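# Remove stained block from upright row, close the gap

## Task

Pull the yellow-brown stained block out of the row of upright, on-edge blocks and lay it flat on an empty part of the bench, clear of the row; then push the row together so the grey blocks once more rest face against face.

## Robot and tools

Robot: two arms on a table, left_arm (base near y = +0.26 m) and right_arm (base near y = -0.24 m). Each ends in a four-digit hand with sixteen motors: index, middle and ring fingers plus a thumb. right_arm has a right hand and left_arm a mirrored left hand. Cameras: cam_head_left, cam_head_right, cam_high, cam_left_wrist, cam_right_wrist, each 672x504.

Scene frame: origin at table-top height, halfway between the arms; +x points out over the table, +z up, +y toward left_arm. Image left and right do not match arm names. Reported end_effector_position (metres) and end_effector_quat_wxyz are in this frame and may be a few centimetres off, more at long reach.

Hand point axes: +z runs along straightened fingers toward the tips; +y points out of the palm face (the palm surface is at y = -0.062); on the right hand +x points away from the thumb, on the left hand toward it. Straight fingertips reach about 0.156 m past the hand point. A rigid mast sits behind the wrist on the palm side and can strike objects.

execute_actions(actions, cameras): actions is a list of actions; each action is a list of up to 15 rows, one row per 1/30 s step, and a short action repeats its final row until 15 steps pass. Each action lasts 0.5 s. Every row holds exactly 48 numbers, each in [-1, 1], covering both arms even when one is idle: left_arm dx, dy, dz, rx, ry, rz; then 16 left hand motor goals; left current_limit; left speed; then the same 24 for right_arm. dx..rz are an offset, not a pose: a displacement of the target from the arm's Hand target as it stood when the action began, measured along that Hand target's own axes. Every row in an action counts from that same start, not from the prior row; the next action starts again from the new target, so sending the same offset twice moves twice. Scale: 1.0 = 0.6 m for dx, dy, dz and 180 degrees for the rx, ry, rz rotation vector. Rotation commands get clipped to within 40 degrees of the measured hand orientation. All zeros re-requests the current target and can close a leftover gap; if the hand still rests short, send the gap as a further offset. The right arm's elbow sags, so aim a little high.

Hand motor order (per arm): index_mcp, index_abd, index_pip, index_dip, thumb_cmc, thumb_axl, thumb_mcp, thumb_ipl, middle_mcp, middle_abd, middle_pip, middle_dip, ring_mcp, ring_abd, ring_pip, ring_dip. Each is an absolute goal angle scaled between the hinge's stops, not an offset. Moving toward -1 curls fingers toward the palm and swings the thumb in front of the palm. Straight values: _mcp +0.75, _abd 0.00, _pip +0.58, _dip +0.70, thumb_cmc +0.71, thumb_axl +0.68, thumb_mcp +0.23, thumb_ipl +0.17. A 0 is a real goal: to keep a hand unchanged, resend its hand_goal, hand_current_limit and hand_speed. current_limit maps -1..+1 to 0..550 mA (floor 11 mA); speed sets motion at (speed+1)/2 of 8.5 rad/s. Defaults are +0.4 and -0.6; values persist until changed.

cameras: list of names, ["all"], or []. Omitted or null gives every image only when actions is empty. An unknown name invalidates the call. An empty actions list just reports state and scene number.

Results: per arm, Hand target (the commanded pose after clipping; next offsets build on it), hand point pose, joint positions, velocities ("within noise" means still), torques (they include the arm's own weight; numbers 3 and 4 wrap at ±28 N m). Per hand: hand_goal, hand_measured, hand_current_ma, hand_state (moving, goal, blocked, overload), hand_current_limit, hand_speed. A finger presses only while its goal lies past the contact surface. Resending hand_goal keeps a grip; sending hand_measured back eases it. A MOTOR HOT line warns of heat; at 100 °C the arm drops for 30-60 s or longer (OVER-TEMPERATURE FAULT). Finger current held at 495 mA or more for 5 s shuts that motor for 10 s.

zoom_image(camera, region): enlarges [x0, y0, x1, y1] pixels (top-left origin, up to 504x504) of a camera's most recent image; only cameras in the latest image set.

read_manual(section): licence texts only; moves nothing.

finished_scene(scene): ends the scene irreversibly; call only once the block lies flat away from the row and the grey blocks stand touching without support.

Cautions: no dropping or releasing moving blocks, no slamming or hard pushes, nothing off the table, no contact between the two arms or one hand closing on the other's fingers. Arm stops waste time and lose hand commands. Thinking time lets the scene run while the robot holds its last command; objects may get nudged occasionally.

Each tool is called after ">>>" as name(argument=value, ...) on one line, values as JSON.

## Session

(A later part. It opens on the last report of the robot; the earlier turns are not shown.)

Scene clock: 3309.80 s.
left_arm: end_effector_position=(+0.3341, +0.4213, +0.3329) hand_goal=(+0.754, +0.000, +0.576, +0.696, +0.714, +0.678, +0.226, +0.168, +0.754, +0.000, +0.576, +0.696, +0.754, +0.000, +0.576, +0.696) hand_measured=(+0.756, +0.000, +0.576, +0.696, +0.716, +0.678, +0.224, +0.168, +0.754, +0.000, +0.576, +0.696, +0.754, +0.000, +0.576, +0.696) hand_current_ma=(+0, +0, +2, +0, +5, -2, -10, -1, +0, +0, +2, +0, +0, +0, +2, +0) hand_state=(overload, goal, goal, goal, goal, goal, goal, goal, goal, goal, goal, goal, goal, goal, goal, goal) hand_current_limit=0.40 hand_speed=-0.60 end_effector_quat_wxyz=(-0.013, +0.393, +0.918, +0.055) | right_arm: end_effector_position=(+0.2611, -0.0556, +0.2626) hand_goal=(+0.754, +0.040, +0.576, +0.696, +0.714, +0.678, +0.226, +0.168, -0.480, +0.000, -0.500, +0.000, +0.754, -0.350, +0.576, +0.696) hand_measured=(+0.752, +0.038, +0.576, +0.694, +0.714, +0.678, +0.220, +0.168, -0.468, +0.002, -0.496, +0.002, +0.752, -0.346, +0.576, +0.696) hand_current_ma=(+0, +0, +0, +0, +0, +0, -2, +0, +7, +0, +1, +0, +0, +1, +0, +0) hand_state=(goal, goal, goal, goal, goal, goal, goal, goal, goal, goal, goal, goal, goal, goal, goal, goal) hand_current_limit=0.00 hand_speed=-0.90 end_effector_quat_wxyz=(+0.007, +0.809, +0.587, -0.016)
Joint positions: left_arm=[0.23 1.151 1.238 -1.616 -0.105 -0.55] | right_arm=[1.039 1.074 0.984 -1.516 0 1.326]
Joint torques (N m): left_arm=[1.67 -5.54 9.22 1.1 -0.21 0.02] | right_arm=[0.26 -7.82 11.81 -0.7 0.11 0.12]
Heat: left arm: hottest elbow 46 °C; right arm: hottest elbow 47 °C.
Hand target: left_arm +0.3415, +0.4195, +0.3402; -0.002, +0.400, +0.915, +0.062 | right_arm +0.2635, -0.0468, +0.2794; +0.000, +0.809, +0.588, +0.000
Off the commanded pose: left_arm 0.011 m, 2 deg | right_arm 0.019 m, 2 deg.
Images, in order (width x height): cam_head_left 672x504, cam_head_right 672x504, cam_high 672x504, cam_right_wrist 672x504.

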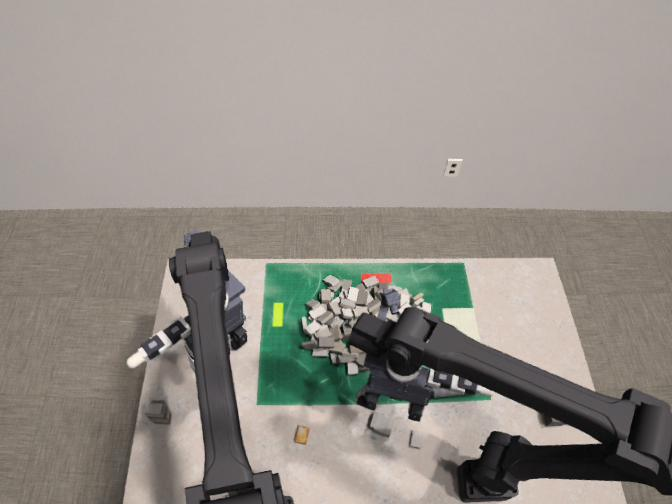

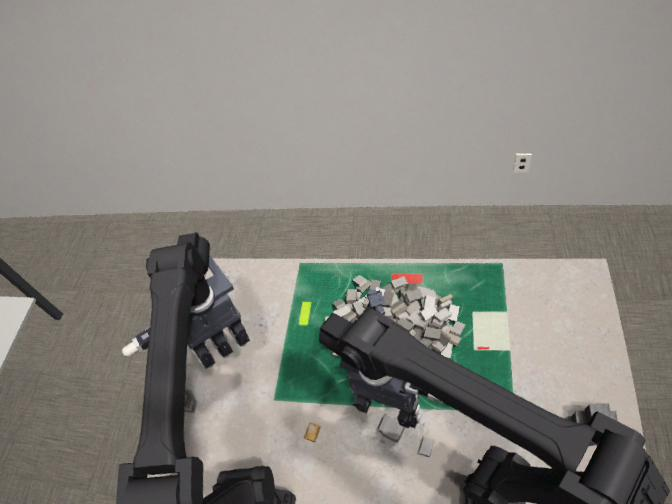

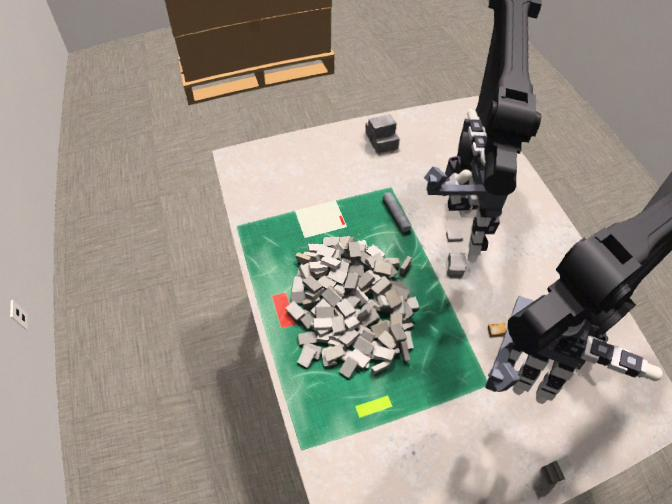

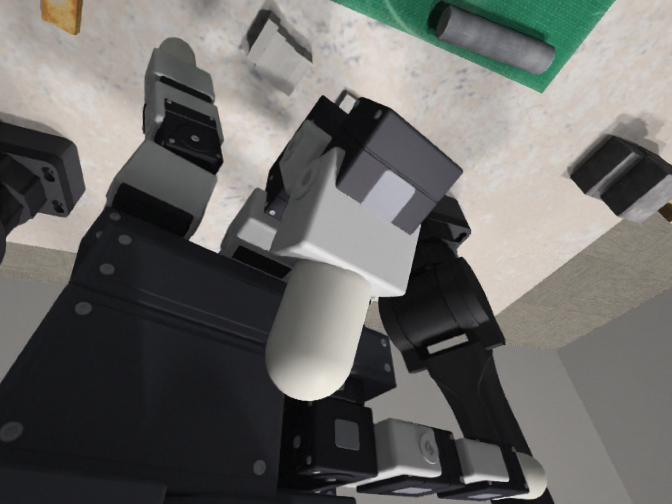

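>>> execute_actions(actions=[[[0,0,0,0,0,0,0.754,0,0.576,0.696,0.714,0.678,0.226,0.168,0.754,0,0.576,0.696,0.754,0,0.576,0.696,0.4,-0.6,0,0,0,-0.01486,0.01709,-0.10764,-0.48,0,-0.5,0,0.714,0.678,0.226,0.168,0.754,0.18,0.576,0.696,0.754,-0.18,0.576,0.696,0.2,-0.8]],[[0,0,0,0,0,0,0.754,0,0.576,0.696,0.714,0.678,0.226,0.168,0.754,0,0.576,0.696,0.754,0,0.576,0.696,0.4,-0.6,0,0,0,-0.01486,0.01709,-0.10764,-0.48,0,-0.5,0,0.714,0.678,0.226,0.168,0.754,0.18,0.576,0.696,0.754,-0.18,0.576,0.696,0.2,-0.8]],[[0,0,0,0,0,0,0.754,0,0.576,0.696,0.714,0.678,0.226,0.168,0.754,0,0.576,0.696,0.754,0,0.576,0.696,0.4,-0.6,0,0,0,-0.01486,0.01709,-0.10764,-0.48,0,-0.5,0,0.714,0.678,0.226,0.168,0.754,0.18,0.576,0.696,0.754,-0.18,0.576,0.696,0.2,-0.8]],[[0,0,0,0,0,0,0.754,0,0.576,0.696,0.714,0.678,0.226,0.168,0.754,0,0.576,0.696,0.754,0,0.576,0.696,0.4,-0.6,0,0,0,-0.01486,0.01709,-0.10764,-0.48,0,-0.5,0,0.714,0.678,0.226,0.168,0.754,0.18,0.576,0.696,0.754,-0.18,0.576,0.696,0.2,-0.8]],[[0,0,0,0,0,0,0.754,0,0.576,0.696,0.714,0.678,0.226,0.168,0.754,0,0.576,0.696,0.754,0,0.576,0.696,0.4,-0.6,0,0,0,-0.01486,0.01709,-0.10764,-0.48,0,-0.5,0,0.714,0.678,0.226,0.168,0.754,0.18,0.576,0.696,0.754,-0.18,0.576,0.696,0.2,-0.8]],[[0,0,0,0,0,0,0.754,0,0.576,0.696,0.714,0.678,0.226,0.168,0.754,0,0.576,0.696,0.754,0,0.576,0.696,0.4,-0.6,0.037,-0.011,-0.0036,0,0,0,-0.48,0,-0.5,0,0.714,0.678,0.226,0.168,0.754,0.18,0.576,0.696,0.754,-0.18,0.576,0.696,0.2,-0.8]],[[0,0,0,0,0,0,0.754,0,0.576,0.696,0.714,0.678,0.226,0.168,0.754,0,0.576,0.696,0.754,0,0.576,0.696,0.4,-0.6,0.037,-0.011,-0.0036,0,0,0,-0.48,0,-0.5,0,0.714,0.678,0.226,0.168,0.754,0.18,0.576,0.696,0.754,-0.18,0.576,0.696,0.2,-0.8]]], cameras=["all"])

>>> zoom_image(camera="cam_right_wrist", region=[150, 0, 350, 150])

>>> zoom_image(camera="cam_head_left", region=[345, 390, 445, 465])

Scene clock: 3367.73 s.
left_arm: end_effector_position=(+0.3341, +0.4213, +0.3329) hand_goal=(+0.754, +0.000, +0.576, +0.696, +0.714, +0.678, +0.226, +0.168, +0.754, +0.000, +0.576, +0.696, +0.754, +0.000, +0.576, +0.696) hand_measured=(+0.756, +0.000, +0.576, +0.696, +0.716, +0.678, +0.224, +0.168, +0.754, +0.000, +0.576, +0.696, +0.754, +0.000, +0.576, +0.696) hand_current_ma=(+0, +0, +2, +0, +5, -2, -10, -1, +0, +0, +2, +0, +0, +0, +2, +0) hand_state=(overload, goal, goal, goal, goal, goal, goal, goal, goal, goal, goal, goal, goal, goal, goal, goal) hand_current_limit=0.40 hand_speed=-0.60 end_effector_quat_wxyz=(-0.013, +0.393, +0.918, +0.055) | right_arm: end_effector_position=(+0.2196, -0.0519, +0.2823) hand_goal=(-0.480, +0.000, -0.500, +0.000, +0.714, +0.678, +0.226, +0.168, +0.754, +0.180, +0.576, +0.696, +0.754, -0.180, +0.576, +0.696) hand_measured=(-0.464, +0.002, -0.498, +0.002, +0.716, +0.678, +0.220, +0.168, +0.754, +0.178, +0.574, +0.694, +0.754, -0.180, +0.576, +0.696) hand_current_ma=(+9, +0, +0, +0, +0, +0, -2, +0, +0, +0, +0, +0, +0, +0, +0, +0) hand_state=(goal, goal, goal, goal, goal, goal, goal, goal, goal, goal, goal, goal, goal, goal, goal, goal) hand_current_limit=0.20 hand_speed=-0.80 end_effector_quat_wxyz=(+0.020, +0.085, +0.983, +0.160)
Joint positions: left_arm=[0.23 1.151 1.238 -1.616 -0.105 -0.55] | right_arm=[0.445 0.601 0.714 -1.488 -0.26 -0.956]
Joint torques (N m): left_arm=[1.67 -5.6 9.22 1.07 -0.21 0.01] | right_arm=[-0.03 -0.85 9.09 -0.08 -0.24 0.09]
Heat: left arm: hottest elbow 46 °C; right arm: hottest elbow 51 °C.
Hand target: left_arm +0.3415, +0.4195, +0.3402; -0.002, +0.400, +0.915, +0.062 | right_arm +0.2173, -0.0527, +0.2796; +0.014, +0.088, +0.984, +0.156
Off the commanded pose: left_arm 0.011 m, 2 deg | right_arm 0.004 m, 1 deg.

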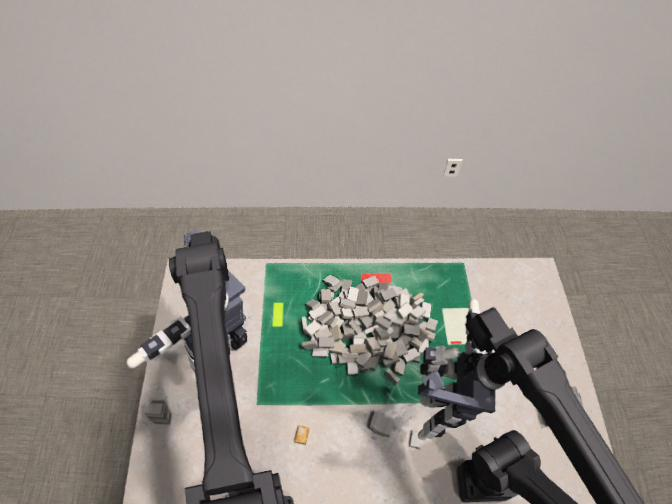

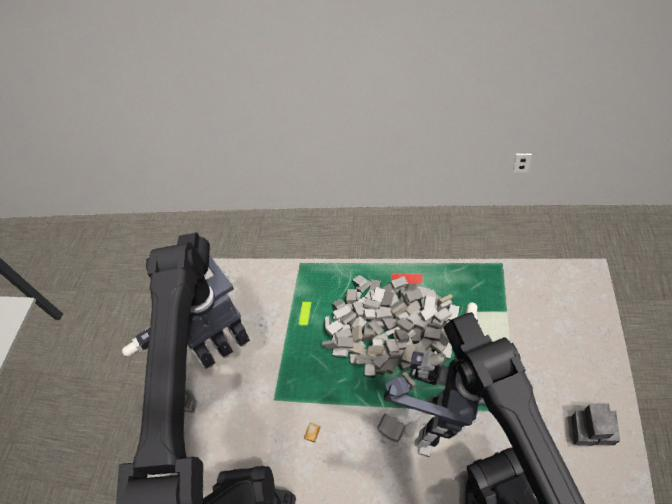

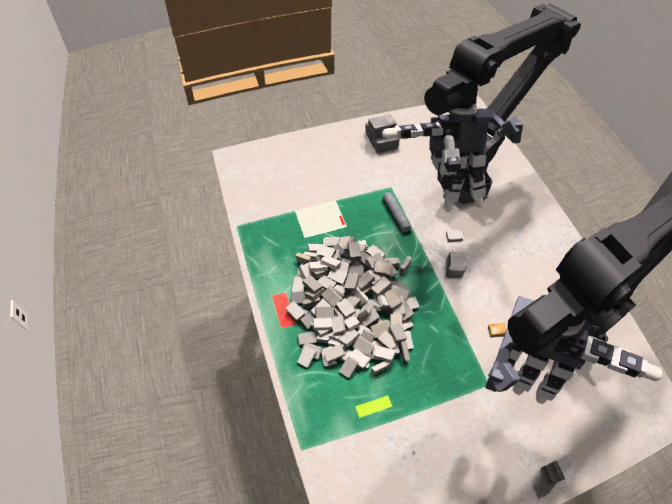

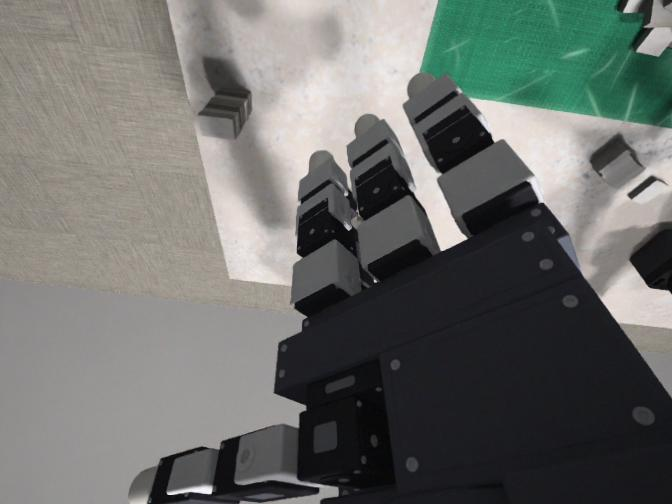

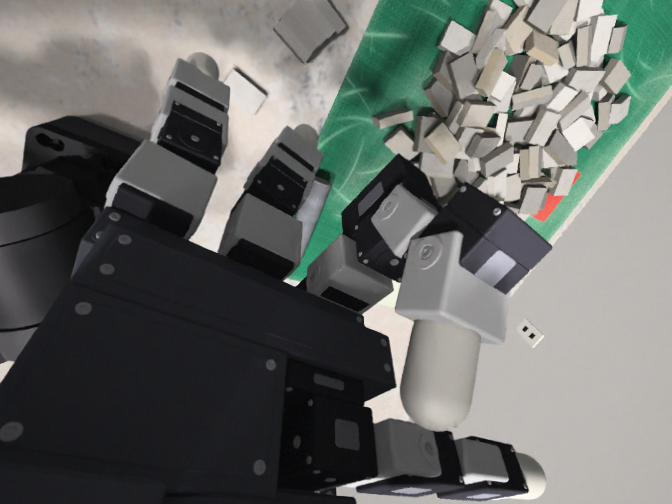

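Scaled by 2.520 from the camera's 672x504 image, which has a finer 960x720 frame.

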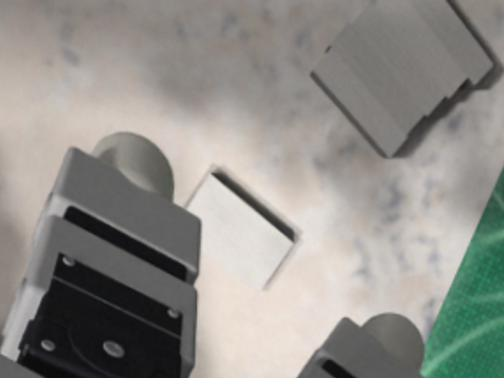

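Scaled by 5.040 from the camera's 672x504 image, which has a finer 960x720 frame.

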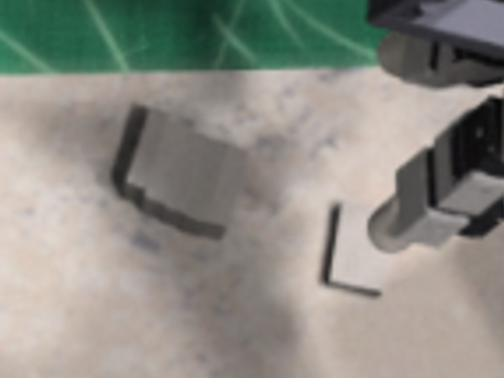

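>>> zoom_image(camera="cam_right_wrist", region=[210, 55, 290, 125])

Scaled by 6.300 from the camera's 672x504 image, which has a finer 960x720 frame.

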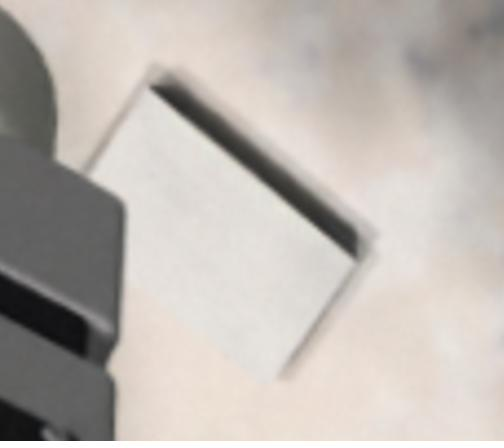

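>>> execute_actions(actions=[[[0,0,0,0,0,0,0.754,0,0.576,0.696,0.714,0.678,0.226,0.168,0.754,0,0.576,0.696,0.754,0,0.576,0.696,0.4,-0.6,0,-0.0206,0.0634,0,0,0,-0.48,0,-0.5,0,0.714,0.678,0.226,0.168,0.754,0.18,0.576,0.696,0.754,-0.18,0.576,0.696,0.2,-0.8]],[[0,0,0,0,0,0,0.754,0,0.576,0.696,0.714,0.678,0.226,0.168,0.754,0,0.576,0.696,0.754,0,0.576,0.696,0.4,-0.6,0,-0.0206,0.0634,0,0,0,-0.48,0,-0.5,0,0.714,0.678,0.226,0.168,0.754,0.18,0.576,0.696,0.754,-0.18,0.576,0.696,0.2,-0.8]],[[0,0,0,0,0,0,0.754,0,0.576,0.696,0.714,0.678,0.226,0.168,0.754,0,0.576,0.696,0.754,0,0.576,0.696,0.4,-0.6,0,-0.0103,0.0317,0,0,0,-0.48,0,-0.5,0,0.714,0.678,0.226,0.168,0.754,0.18,0.576,0.696,0.754,-0.18,0.576,0.696,0.2,-0.8]]], cameras=["cam_right_wrist", "cam_head_left"])

>>> zoom_image(camera="cam_right_wrist", region=[170, 20, 350, 155])

>>> zoom_image(camera="cam_head_left", region=[370, 400, 450, 460])

Scene clock: 3420.17 s.
left_arm: end_effector_position=(+0.3341, +0.4213, +0.3329) hand_goal=(+0.754, +0.000, +0.576, +0.696, +0.714, +0.678, +0.226, +0.168, +0.754, +0.000, +0.576, +0.696, +0.754, +0.000, +0.576, +0.696) hand_measured=(+0.756, +0.000, +0.576, +0.696, +0.716, +0.678, +0.224, +0.168, +0.754, +0.000, +0.576, +0.696, +0.754, +0.000, +0.576, +0.696) hand_current_ma=(+0, +0, +2, +0, +5, -2, -10, -1, +0, +0, +2, +0, +0, +0, +2, +0) hand_state=(overload, goal, goal, goal, goal, goal, goal, goal, goal, goal, goal, goal, goal, goal, goal, goal) hand_current_limit=0.40 hand_speed=-0.60 end_effector_quat_wxyz=(-0.013, +0.393, +0.918, +0.055) | right_arm: end_effector_position=(+0.2150, -0.0540, +0.1810) hand_goal=(-0.480, +0.000, -0.500, +0.000, +0.714, +0.678, +0.226, +0.168, +0.754, +0.180, +0.576, +0.696, +0.754, -0.180, +0.576, +0.696) hand_measured=(-0.470, +0.002, -0.498, +0.002, +0.716, +0.678, +0.220, +0.168, +0.756, +0.178, +0.574, +0.694, +0.756, -0.180, +0.576, +0.696) hand_current_ma=(+5, +0, +0, +0, +0, +0, -2, +0, +0, +0, +0, +0, +0, +0, +0, +0) hand_state=(goal, goal, goal, goal, goal, goal, goal, goal, goal, goal, goal, goal, goal, goal, goal, goal) hand_current_limit=0.20 hand_speed=-0.80 end_effector_quat_wxyz=(+0.013, +0.086, +0.984, +0.156)
Joint positions: left_arm=[0.23 1.151 1.238 -1.616 -0.105 -0.55] | right_arm=[0.445 0.603 0.453 -1.243 -0.26 -0.955]
Joint torques (N m): left_arm=[1.55 -5.6 9.2 1.1 -0.21 0.02] | right_arm=[-0.15 -0.03 9.02 0.72 -0.26 0.09]
Heat: left arm: hottest elbow 46 °C; right arm: hottest elbow 48 °C.
Hand target: left_arm +0.3415, +0.4195, +0.3402; -0.002, +0.400, +0.915, +0.062 | right_arm +0.2173, -0.0527, +0.1796; +0.014, +0.088, +0.984, +0.156
Off the commanded pose: left_arm 0.011 m, 2 deg | right_arm 0.003 m, 0 deg.
Images, in order (width x height): cam_head_left 672x504, cam_right_wrist 672x504.

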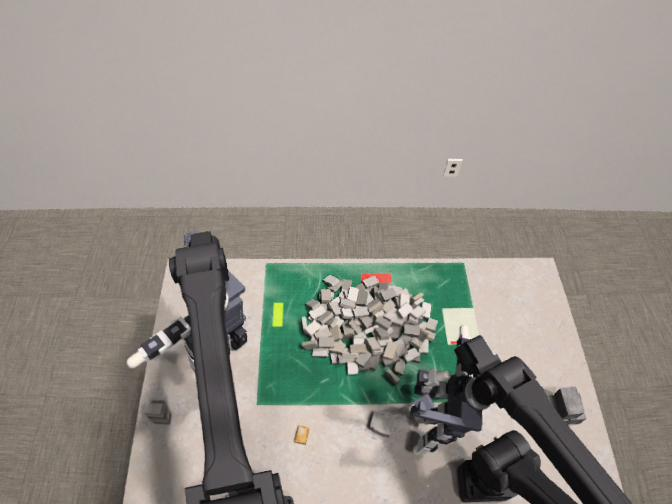

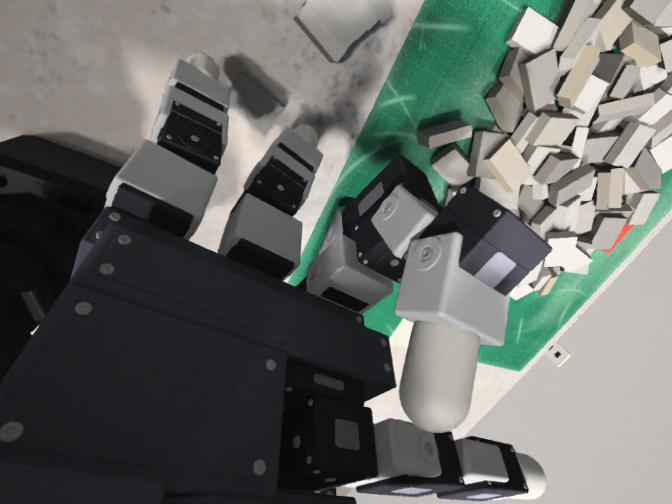

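Scaled by 2.800 from the camera's 672x504 image, which has a finer 960x720 frame.

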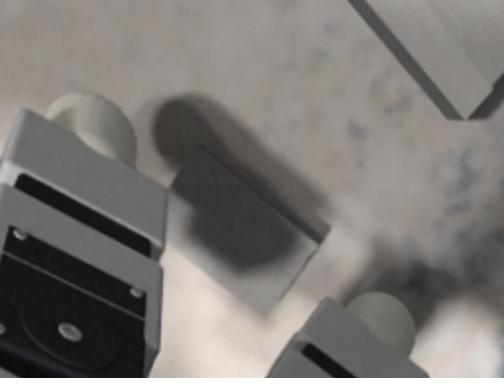

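Scaled by 6.300 from the camera's 672x504 image, which has a finer 960x720 frame.

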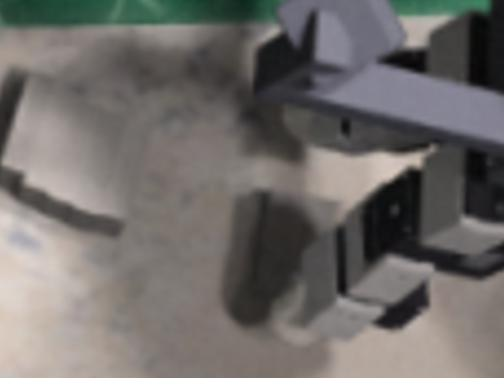

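>>> execute_actions(actions=[[[0,0,0,0,0,0,0.754,0,0.576,0.696,0.714,0.678,0.226,0.168,0.754,0,0.576,0.696,0.754,0,0.576,0.696,0.4,-0.6,0.0005,-0.0019,0.0288,0,0,0,-0.48,0,-0.5,0,0.714,0.678,0.226,0.168,0.754,0.18,0.576,0.696,0.754,-0.18,0.576,0.696,0.2,-0.8]],[[0,0,0,0,0,0,0.754,0,0.576,0.696,0.714,0.678,0.226,0.168,0.754,0,0.576,0.696,0.754,0,0.576,0.696,0.4,-0.6,0,-0.0084,0.0257,0,0,0,-0.48,0,-0.5,0,0.714,0.678,0.226,0.168,0.754,0.18,0.576,0.696,0.754,-0.18,0.576,0.696,0.2,-0.8]]], cameras=["cam_right_wrist", "cam_head_left"])

>>> zoom_image(camera="cam_right_wrist", region=[190, 30, 340, 142])

>>> zoom_image(camera="cam_head_left", region=[370, 400, 450, 460])

Scene clock: 3446.93 s.
left_arm: end_effector_position=(+0.3341, +0.4213, +0.3329) hand_goal=(+0.754, +0.000, +0.576, +0.696, +0.714, +0.678, +0.226, +0.168, +0.754, +0.000, +0.576, +0.696, +0.754, +0.000, +0.576, +0.696) hand_measured=(+0.756, +0.000, +0.576, +0.696, +0.716, +0.678, +0.224, +0.168, +0.754, +0.000, +0.576, +0.696, +0.754, +0.000, +0.576, +0.696) hand_current_ma=(+0, +0, +2, +0, +5, -2, -10, -1, +0, +0, +2, +0, +0, +0, +2, +0) hand_state=(overload, goal, goal, goal, goal, goal, goal, goal, goal, goal, goal, goal, goal, goal, goal, goal) hand_current_limit=0.40 hand_speed=-0.60 end_effector_quat_wxyz=(-0.013, +0.393, +0.918, +0.055) | right_arm: end_effector_position=(+0.2162, -0.0500, +0.1480) hand_goal=(-0.480, +0.000, -0.500, +0.000, +0.714, +0.678, +0.226, +0.168, +0.754, +0.180, +0.576, +0.696, +0.754, -0.180, +0.576, +0.696) hand_measured=(-0.470, +0.002, -0.498, +0.002, +0.716, +0.678, +0.220, +0.168, +0.756, +0.178, +0.574, +0.694, +0.756, -0.180, +0.576, +0.696) hand_current_ma=(+5, +0, +0, +0, +0, +0, -2, +0, +0, +0, +0, +0, +0, +0, +0, +0) hand_state=(goal, goal, goal, goal, goal, goal, goal, goal, goal, goal, goal, goal, goal, goal, goal, goal) hand_current_limit=0.20 hand_speed=-0.80 end_effector_quat_wxyz=(+0.013, +0.087, +0.984, +0.156)
Joint positions: left_arm=[0.23 1.151 1.238 -1.616 -0.105 -0.55] | right_arm=[0.468 0.645 0.377 -1.118 -0.256 -0.93]
Joint torques (N m): left_arm=[1.55 -5.6 9.18 1.07 -0.21 0.03] | right_arm=[0.09 -0.09 8.8 0.77 -0.21 0.11]
Heat: left arm: hottest elbow 46 °C; right arm: hottest elbow 49 °C.
Hand target: left_arm +0.3415, +0.4195, +0.3402; -0.002, +0.400, +0.915, +0.062 | right_arm +0.2177, -0.0484, +0.1466; +0.014, +0.088, +0.984, +0.156
Off the commanded pose: left_arm 0.011 m, 2 deg | right_arm 0.003 m, 0 deg.
Images, in order (width x height): cam_head_left 672x504, cam_right_wrist 672x504.

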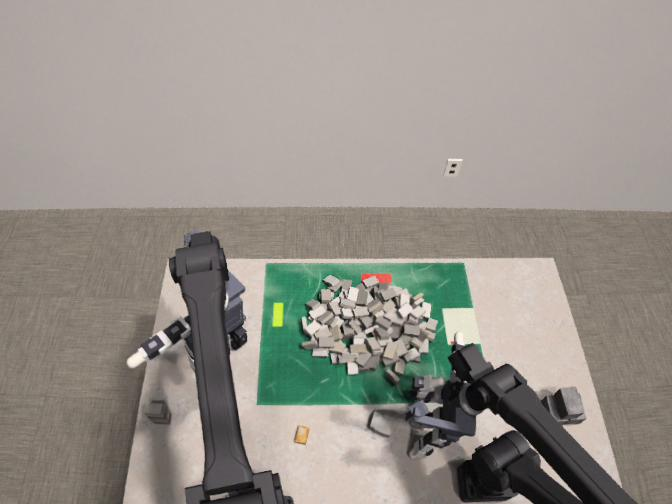

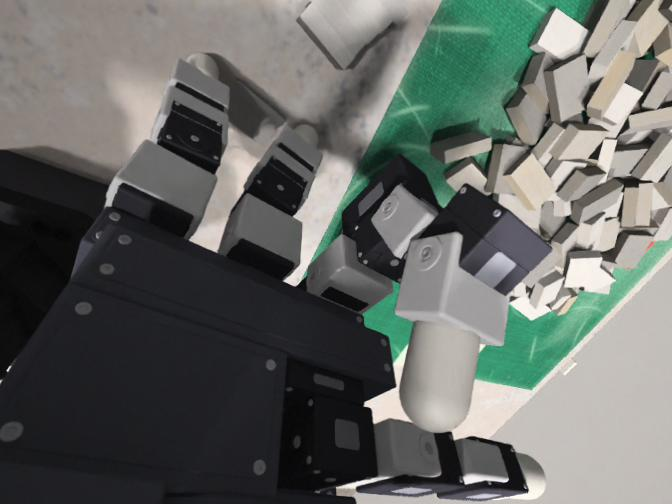

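Scaled by 3.360 from the camera's 672x504 image, which has a finer 960x720 frame.

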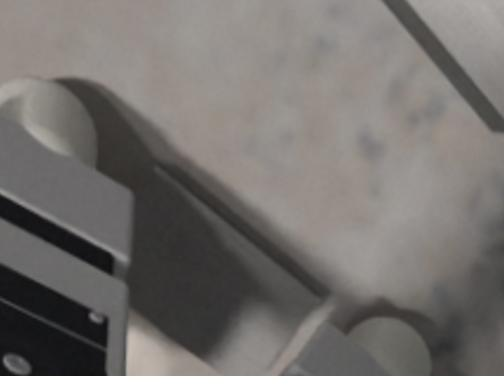

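Scaled by 6.300 from the camera's 672x504 image, which has a finer 960x720 frame.

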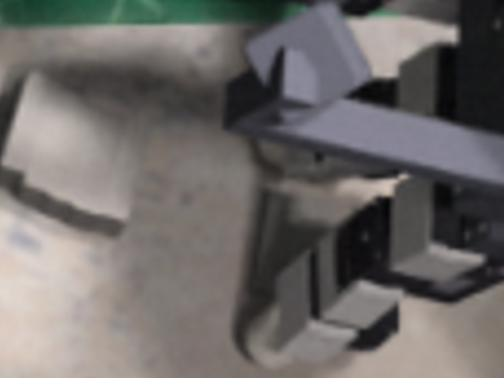

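>>> execute_actions(actions=[[[0,0,0,0,0,0,0.754,0,0.576,0.696,0.714,0.678,0.226,0.168,0.754,0,0.576,0.696,0.754,0,0.576,0.696,0.4,-0.6,0,0,0,0,0,0,-0.48,0,-0.5,0,0.714,0.678,0.226,0.168,0.754,0.1,0.576,0.696,0.754,-0.08,0.576,0.696,-0.2,-0.95]],[[0,0,0,0,0,0,0.754,0,0.576,0.696,0.714,0.678,0.226,0.168,0.754,0,0.576,0.696,0.754,0,0.576,0.696,0.4,-0.6,0,0,0,0,0,0,-0.48,0,-0.5,0,0.714,0.678,0.226,0.168,0.754,0.05,0.576,0.696,0.754,-0.03,0.576,0.696,-0.2,-0.97]],[[0,0,0,0,0,0,0.754,0,0.576,0.696,0.714,0.678,0.226,0.168,0.754,0,0.576,0.696,0.754,0,0.576,0.696,0.4,-0.6,0,0,0,0,0,0,-0.48,0,-0.5,0,0.714,0.678,0.226,0.168,0.754,0.02,0.576,0.696,0.754,0.0,0.576,0.696,-0.2,-0.97]]], cameras=["cam_right_wrist"])

>>> zoom_image(camera="cam_right_wrist", region=[190, 30, 340, 142])

Scene clock: 3464.70 s.
left_arm: end_effector_position=(+0.3341, +0.4213, +0.3329) hand_goal=(+0.754, +0.000, +0.576, +0.696, +0.714, +0.678, +0.226, +0.168, +0.754, +0.000, +0.576, +0.696, +0.754, +0.000, +0.576, +0.696) hand_measured=(+0.756, +0.000, +0.576, +0.696, +0.716, +0.678, +0.224, +0.168, +0.754, +0.000, +0.576, +0.696, +0.754, +0.000, +0.576, +0.696) hand_current_ma=(+0, +0, +2, +0, +5, -2, -10, -1, +0, +0, +2, +0, +0, +0, +2, +0) hand_state=(overload, goal, goal, goal, goal, goal, goal, goal, goal, goal, goal, goal, goal, goal, goal, goal) hand_current_limit=0.40 hand_speed=-0.60 end_effector_quat_wxyz=(-0.013, +0.393, +0.918, +0.055) | right_arm: end_effector_position=(+0.2165, -0.0500, +0.1481) hand_goal=(-0.480, +0.000, -0.500, +0.000, +0.714, +0.678, +0.226, +0.168, +0.754, +0.020, +0.576, +0.696, +0.754, +0.000, +0.576, +0.696) hand_measured=(-0.470, +0.002, -0.498, +0.002, +0.716, +0.678, +0.220, +0.168, +0.754, +0.086, +0.574, +0.694, +0.756, -0.070, +0.576, +0.696) hand_current_ma=(+5, +0, +0, +0, +0, +0, -2, +0, +0, +82, +0, +0, +0, -89, +0, +0) hand_state=(goal, goal, goal, goal, goal, goal, goal, goal, goal, blocked, goal, goal, goal, blocked, goal, goal) hand_current_limit=-0.20 hand_speed=-0.97 end_effector_quat_wxyz=(+0.013, +0.087, +0.984, +0.156)
Joint positions: left_arm=[0.23 1.151 1.238 -1.616 -0.105 -0.55] | right_arm=[0.468 0.645 0.377 -1.117 -0.256 -0.929]
Joint torques (N m): left_arm=[1.61 -5.54 9.2 1.09 -0.21 0.02] | right_arm=[0.09 -0.21 8.75 0.73 -0.22 0.1]
Heat: left arm: hottest elbow 46 °C; right arm: hottest elbow 48 °C.
Hand target: left_arm +0.3415, +0.4195, +0.3402; -0.002, +0.400, +0.915, +0.062 | right_arm +0.2177, -0.0485, +0.1466; +0.014, +0.088, +0.984, +0.156
Off the commanded pose: left_arm 0.011 m, 2 deg | right_arm 0.002 m, 0 deg.
Images, in order (width x height): cam_right_wrist 672x504.

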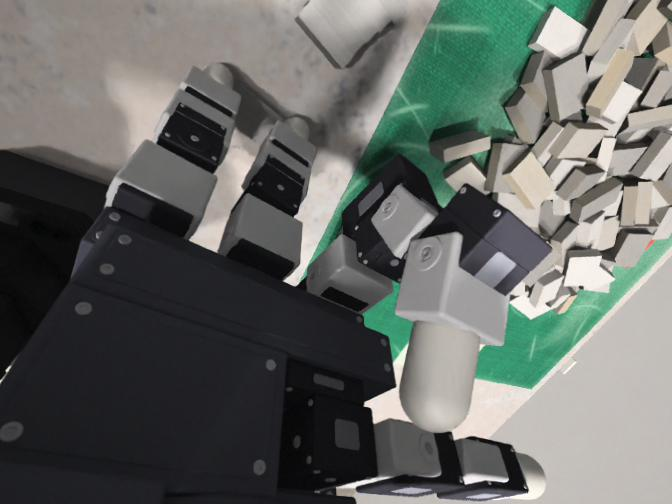

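Scaled by 3.360 from the camera's 672x504 image, which has a finer 960x720 frame.

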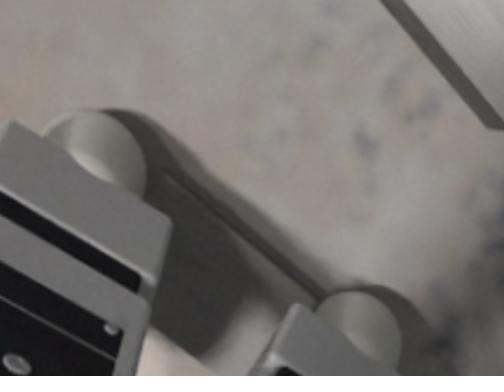

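>>> execute_actions(actions=[[[0,0,0,0,0,0,0.754,0,0.576,0.696,0.714,0.678,0.226,0.168,0.754,0,0.576,0.696,0.754,0,0.576,0.696,0.4,-0.6,0,0,0,0,0,0,-0.48,0,-0.5,0,0.714,0.678,0.226,0.168,0.754,0.005,0.576,0.696,0.754,0.015,0.576,0.696,-0.2,-0.97]],[[0,0,0,0,0,0,0.754,0,0.576,0.696,0.714,0.678,0.226,0.168,0.754,0,0.576,0.696,0.754,0,0.576,0.696,0.4,-0.6,0,0.0103,-0.0317,0,0,0,-0.48,0,-0.5,0,0.714,0.678,0.226,0.168,0.754,0.005,0.576,0.696,0.754,0.015,0.576,0.696,-0.2,-0.97]],[[0,0,0,0,0,0,0.754,0,0.576,0.696,0.714,0.678,0.226,0.168,0.754,0,0.576,0.696,0.754,0,0.576,0.696,0.4,-0.6,0,0.0103,-0.0317,0,0,0,-0.48,0,-0.5,0,0.714,0.678,0.226,0.168,0.754,0.005,0.576,0.696,0.754,0.015,0.576,0.696,-0.2,-0.97]]], cameras=["cam_right_wrist", "cam_head_left"])

>>> zoom_image(camera="cam_right_wrist", region=[190, 30, 340, 142])

>>> zoom_image(camera="cam_head_left", region=[370, 400, 450, 460])

Scene clock: 3484.03 s.
left_arm: end_effector_position=(+0.3341, +0.4213, +0.3329) hand_goal=(+0.754, +0.000, +0.576, +0.696, +0.714, +0.678, +0.226, +0.168, +0.754, +0.000, +0.576, +0.696, +0.754, +0.000, +0.576, +0.696) hand_measured=(+0.756, +0.000, +0.576, +0.696, +0.716, +0.678, +0.224, +0.168, +0.754, +0.000, +0.576, +0.696, +0.754, +0.000, +0.576, +0.696) hand_current_ma=(+0, +0, +2, +0, +5, -2, -10, -1, +0, +0, +2, +0, +0, +0, +2, +0) hand_state=(overload, goal, goal, goal, goal, goal, goal, goal, goal, goal, goal, goal, goal, goal, goal, goal) hand_current_limit=0.40 hand_speed=-0.60 end_effector_quat_wxyz=(-0.013, +0.393, +0.918, +0.055) | right_arm: end_effector_position=(+0.2077, -0.0534, +0.1626) hand_goal=(-0.480, +0.000, -0.500, +0.000, +0.714, +0.678, +0.226, +0.168, +0.754, +0.006, +0.576, +0.696, +0.754, +0.016, +0.576, +0.696) hand_measured=(-0.470, +0.002, -0.498, +0.002, +0.716, +0.678, +0.220, +0.168, +0.752, +0.084, +0.574, +0.694, +0.764, -0.064, +0.580, +0.696) hand_current_ma=(+5, +0, +0, +0, +0, +0, -2, +0, +0, +108, +0, +0, +5, -112, +1, +0) hand_state=(goal, goal, goal, goal, goal, goal, goal, goal, goal, blocked, goal, goal, goal, blocked, goal, goal) hand_current_limit=-0.20 hand_speed=-0.97 end_effector_quat_wxyz=(-0.005, +0.090, +0.985, +0.145)
Joint positions: left_arm=[0.23 1.151 1.238 -1.616 -0.105 -0.55] | right_arm=[0.474 0.623 0.422 -1.226 -0.254 -0.925]
Joint torques (N m): left_arm=[1.67 -5.6 9.21 1.09 -0.22 0.02] | right_arm=[-0.15 -1.67 12.7 -0.23 -0.29 0.07]
Heat: left arm: hottest elbow 46 °C; right arm: hottest elbow 47 °C.
Hand target: left_arm +0.3415, +0.4195, +0.3402; -0.002, +0.400, +0.915, +0.062 | right_arm +0.2176, -0.0484, +0.1864; +0.014, +0.088, +0.984, +0.156
Off the commanded pose: left_arm 0.011 m, 2 deg | right_arm 0.026 m, 2 deg.
Images, in order (width x height): cam_head_left 672x504, cam_right_wrist 672x504.

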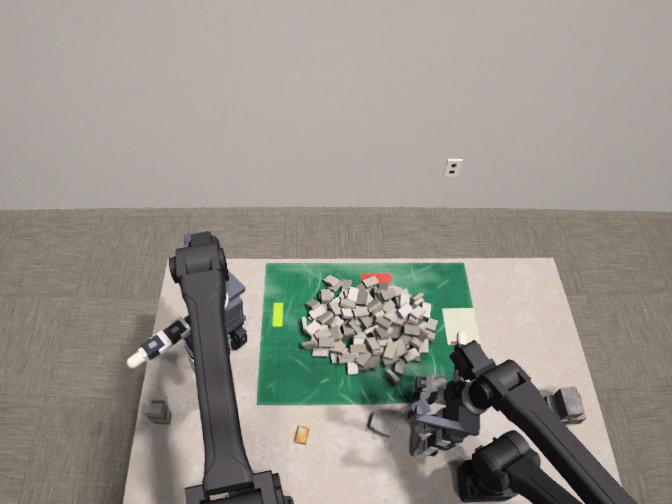

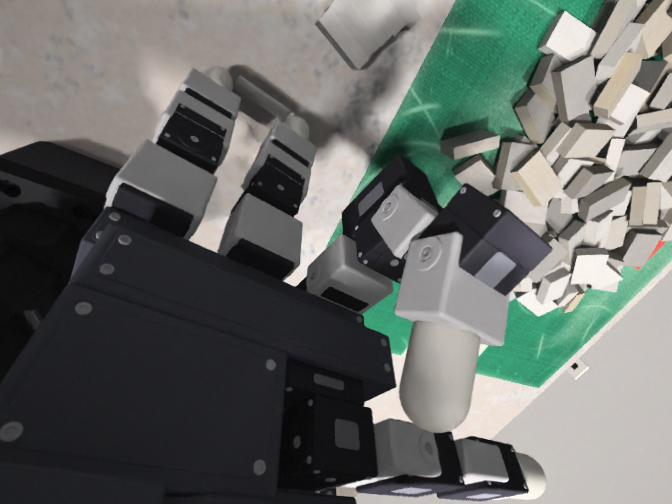

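Scaled by 3.360 from the camera's 672x504 image, which has a finer 960x720 frame.

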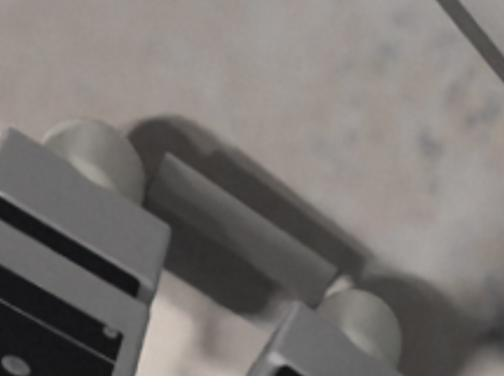

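Scaled by 6.300 from the camera's 672x504 image, which has a finer 960x720 frame.

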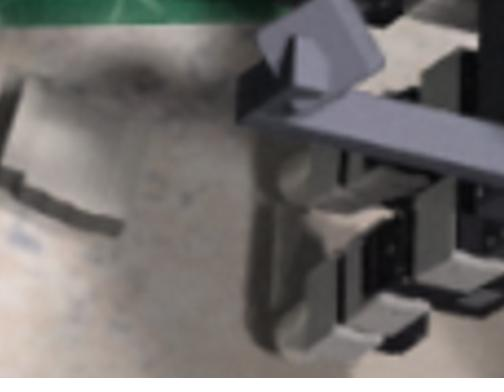

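>>> execute_actions(actions=[[[0,0,0,0,0,0,0.754,0,0.576,0.696,0.714,0.678,0.226,0.168,0.754,0,0.576,0.696,0.754,0,0.576,0.696,0.4,-0.6,0,0.0103,-0.0317,0,0,0,-0.48,0,-0.5,0,0.714,0.678,0.226,0.168,0.754,0.005,0.576,0.696,0.754,0.015,0.576,0.696,-0.2,-0.97]],[[0,0,0,0,0,0,0.754,0,0.576,0.696,0.714,0.678,0.226,0.168,0.754,0,0.576,0.696,0.754,0,0.576,0.696,0.4,-0.6,0,0.0103,-0.0317,0,-0.00558,0.01715,-0.48,0,-0.5,0,0.714,0.678,0.226,0.168,0.754,0.005,0.576,0.696,0.754,0.015,0.576,0.696,-0.2,-0.97]],[[0,0,0,0,0,0,0.754,0,0.576,0.696,0.714,0.678,0.226,0.168,0.754,0,0.576,0.696,0.754,0,0.576,0.696,0.4,-0.6,0,0,0,0,-0.00558,0.01715,-0.48,0,-0.5,0,0.714,0.678,0.226,0.168,0.754,0.005,0.576,0.696,0.754,0.015,0.576,0.696,-0.2,-0.97]]], cameras=["cam_right_wrist", "cam_head_left", "cam_left_wrist", "cam_high"])

>>> zoom_image(camera="cam_right_wrist", region=[190, 0, 390, 150])

>>> zoom_image(camera="cam_head_left", region=[350, 395, 450, 470])

>>> zoom_image(camera="cam_high", region=[420, 205, 500, 285])

Scene clock: 3501.53 s.
left_arm: end_effector_position=(+0.3341, +0.4213, +0.3329) hand_goal=(+0.754, +0.000, +0.576, +0.696, +0.714, +0.678, +0.226, +0.168, +0.754, +0.000, +0.576, +0.696, +0.754, +0.000, +0.576, +0.696) hand_measured=(+0.756, +0.000, +0.576, +0.696, +0.716, +0.678, +0.224, +0.168, +0.754, +0.000, +0.576, +0.696, +0.754, +0.000, +0.576, +0.696) hand_current_ma=(+0, +0, +2, +0, +5, -2, -10, -1, +0, +0, +2, +0, +0, +0, +2, +0) hand_state=(overload, goal, goal, goal, goal, goal, goal, goal, goal, goal, goal, goal, goal, goal, goal, goal) hand_current_limit=0.40 hand_speed=-0.60 end_effector_quat_wxyz=(-0.013, +0.393, +0.918, +0.055) | right_arm: end_effector_position=(+0.2113, -0.0529, +0.2044) hand_goal=(-0.480, +0.000, -0.500, +0.000, +0.714, +0.678, +0.226, +0.168, +0.754, +0.006, +0.576, +0.696, +0.754, +0.016, +0.576, +0.696) hand_measured=(-0.470, +0.002, -0.498, +0.002, +0.716, +0.678, +0.220, +0.168, +0.756, +0.084, +0.576, +0.694, +0.764, -0.064, +0.580, +0.696) hand_current_ma=(+5, +0, +0, +0, +0, +0, -2, +0, +0, +106, +0, +0, +4, -111, +1, +0) hand_state=(goal, goal, goal, goal, goal, goal, goal, goal, goal, blocked, goal, goal, goal, blocked, goal, goal) hand_current_limit=-0.20 hand_speed=-0.97 end_effector_quat_wxyz=(+0.006, +0.145, +0.979, +0.142)
Joint positions: left_arm=[0.23 1.151 1.238 -1.616 -0.105 -0.55] | right_arm=[0.556 0.558 0.514 -1.337 -0.213 -0.729]
Joint torques (N m): left_arm=[1.61 -5.48 9.21 1.09 -0.21 0.03] | right_arm=[-0.03 -1.2 12.53 0.08 -0.2 0.11]
Heat: left arm: hottest elbow 46 °C; right arm: hottest elbow 49 °C.
Hand target: left_arm +0.3415, +0.4195, +0.3402; -0.002, +0.400, +0.915, +0.062 | right_arm +0.2177, -0.0485, +0.2265; +0.023, +0.144, +0.977, +0.155
Off the commanded pose: left_arm 0.011 m, 2 deg | right_arm 0.023 m, 2 deg.
Images, in order (width x height): cam_head_left 672x504, cam_high 672x504, cam_left_wrist 672x504, cam_right_wrist 672x504.

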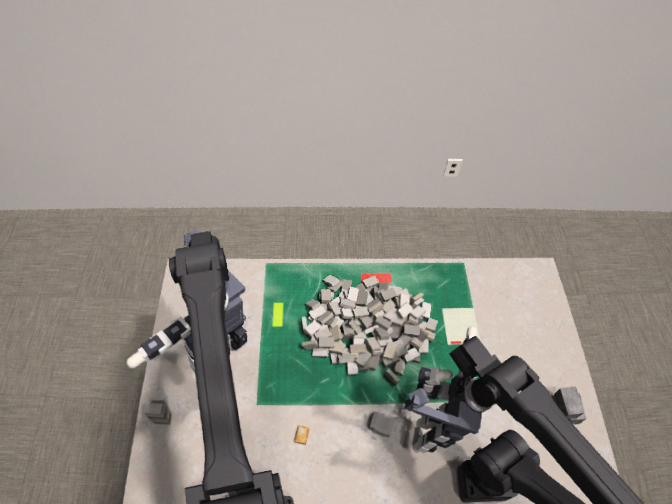

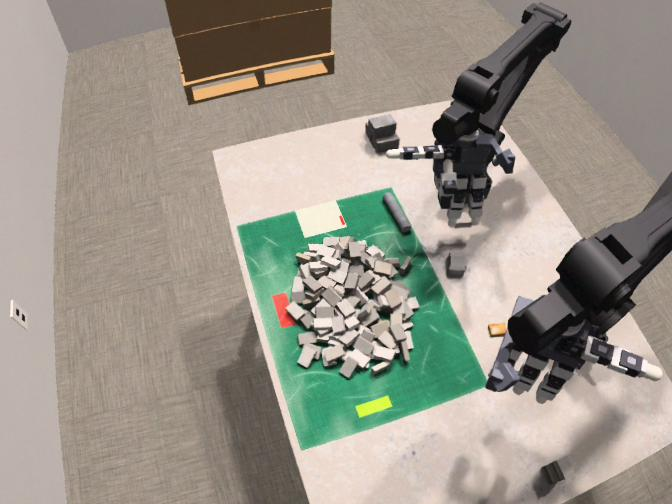

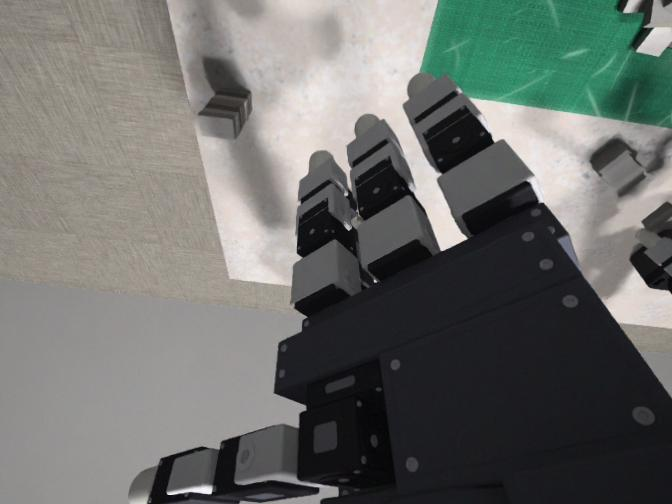

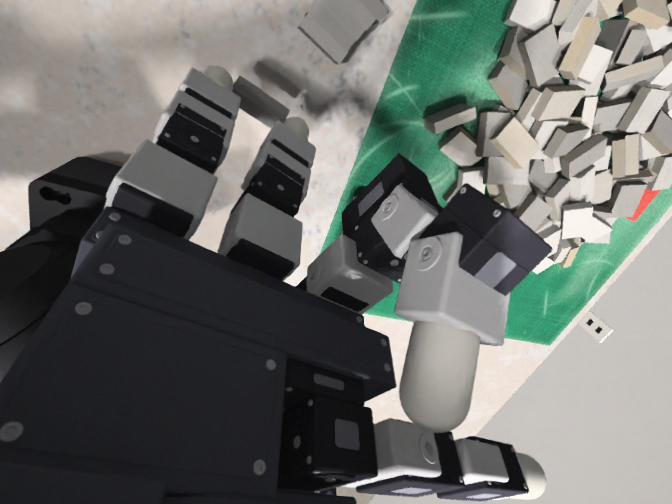

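Scaled by 2.520 from the camera's 672x504 image, which has a finer 960x720 frame.

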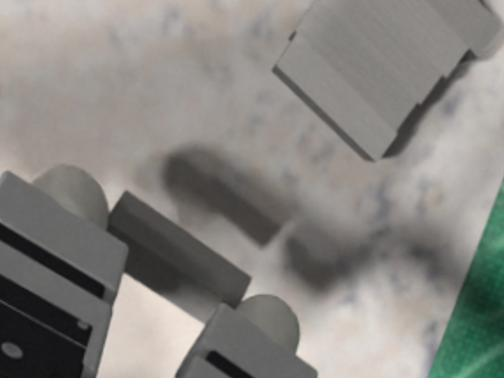

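Scaled by 5.040 from the camera's 672x504 image, which has a finer 960x720 frame.

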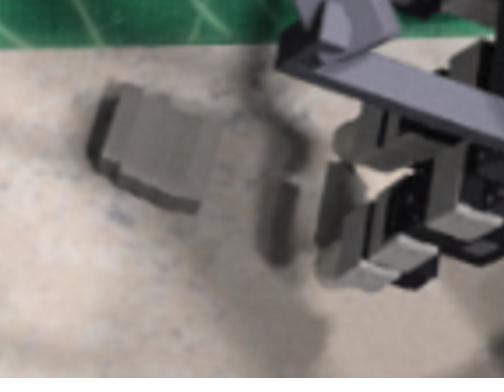

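Scaled by 6.300 from the camera's 672x504 image, which has a finer 960x720 frame.

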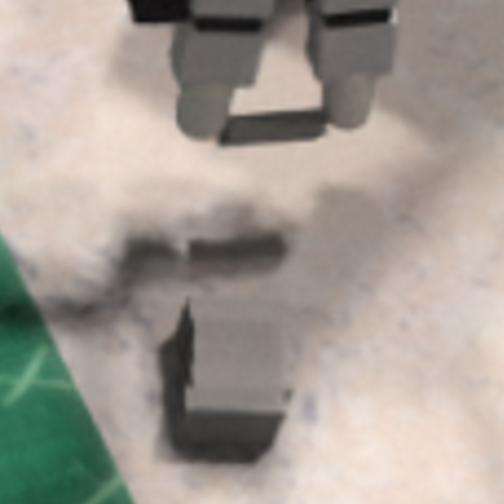

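>>> execute_actions(actions=[[[0,0,0,0,0,0,0.754,0,0.576,0.696,0.714,0.678,0.226,0.168,0.754,0,0.576,0.696,0.754,0,0.576,0.696,0.4,-0.6,-0.0086,0.0219,0.0072,0,-0.006,0.0185,-0.48,0,-0.5,0,0.714,0.678,0.226,0.168,0.754,0.005,0.576,0.696,0.754,0.015,0.576,0.696,-0.2,-0.97]],[[0,0,0,0,0,0,0.754,0,0.576,0.696,0.714,0.678,0.226,0.168,0.754,0,0.576,0.696,0.754,0,0.576,0.696,0.4,-0.6,-0.0095,0.0214,0.0070,0,0,0,-0.48,0,-0.5,0,0.714,0.678,0.226,0.168,0.754,0.005,0.576,0.696,0.754,0.015,0.576,0.696,-0.2,-0.97]]], cameras=["cam_right_wrist", "cam_head_left"])

>>> zoom_image(camera="cam_right_wrist", region=[190, 0, 390, 150])

>>> zoom_image(camera="cam_head_left", region=[350, 395, 450, 470])

Scene clock: 3538.77 s.
left_arm: end_effector_position=(+0.3341, +0.4213, +0.3329) hand_goal=(+0.754, +0.000, +0.576, +0.696, +0.714, +0.678, +0.226, +0.168, +0.754, +0.000, +0.576, +0.696, +0.754, +0.000, +0.576, +0.696) hand_measured=(+0.756, +0.000, +0.576, +0.696, +0.716, +0.678, +0.224, +0.168, +0.754, +0.000, +0.576, +0.696, +0.754, +0.000, +0.576, +0.696) hand_current_ma=(+0, +0, +2, +0, +5, -2, -10, -1, +0, +0, +2, +0, +0, +0, +2, +0) hand_state=(overload, goal, goal, goal, goal, goal, goal, goal, goal, goal, goal, goal, goal, goal, goal, goal) hand_current_limit=0.40 hand_speed=-0.60 end_effector_quat_wxyz=(-0.013, +0.393, +0.918, +0.055) | right_arm: end_effector_position=(+0.2233, -0.0376, +0.1979) hand_goal=(-0.480, +0.000, -0.500, +0.000, +0.714, +0.678, +0.226, +0.168, +0.754, +0.006, +0.576, +0.696, +0.754, +0.016, +0.576, +0.696) hand_measured=(-0.470, +0.002, -0.498, +0.002, +0.716, +0.678, +0.220, +0.168, +0.756, +0.082, +0.576, +0.694, +0.764, -0.064, +0.580, +0.696) hand_current_ma=(+5, +0, +0, +0, +0, +0, -2, +0, +0, +105, +0, +0, +4, -111, +1, +0) hand_state=(goal, goal, goal, goal, goal, goal, goal, goal, goal, blocked, goal, goal, goal, blocked, goal, goal) hand_current_limit=-0.20 hand_speed=-0.97 end_effector_quat_wxyz=(+0.005, +0.176, +0.976, +0.131)
Joint positions: left_arm=[0.23 1.151 1.238 -1.616 -0.105 -0.55] | right_arm=[0.659 0.627 0.524 -1.268 -0.172 -0.565]
Joint torques (N m): left_arm=[1.67 -5.6 9.18 1.11 -0.21 0.02] | right_arm=[0.26 -1.2 13.38 0.87 -0.14 0.1]
Heat: left arm: hottest elbow 46 °C; right arm: hottest elbow 54 °C.
Hand target: left_arm +0.3415, +0.4195, +0.3402; -0.002, +0.400, +0.915, +0.062 | right_arm +0.2367, -0.0260, +0.2264; +0.027, +0.174, +0.972, +0.154
Off the commanded pose: left_arm 0.011 m, 2 deg | right_arm 0.034 m, 4 deg.
Images, in order (width x height): cam_head_left 672x504, cam_right_wrist 672x504.

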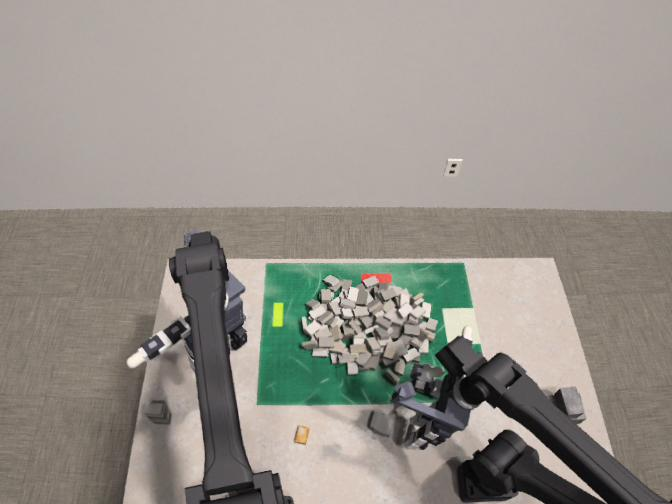

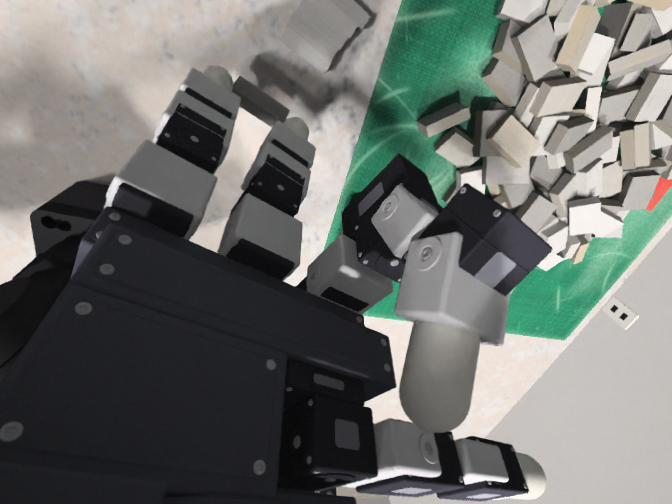

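Scaled by 2.520 from the camera's 672x504 image, which has a finer 960x720 frame.

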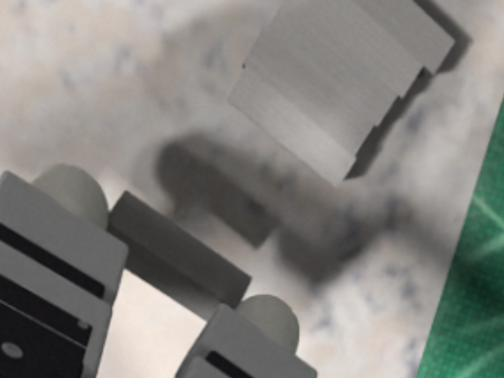

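Scaled by 5.040 from the camera's 672x504 image, which has a finer 960x720 frame.

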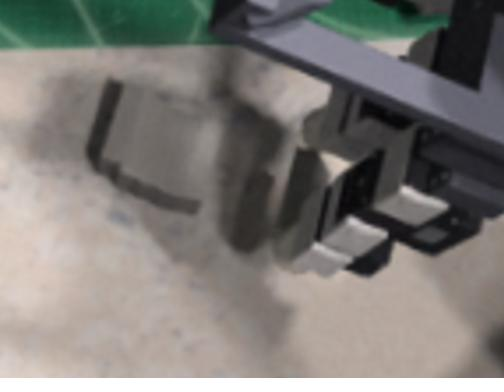

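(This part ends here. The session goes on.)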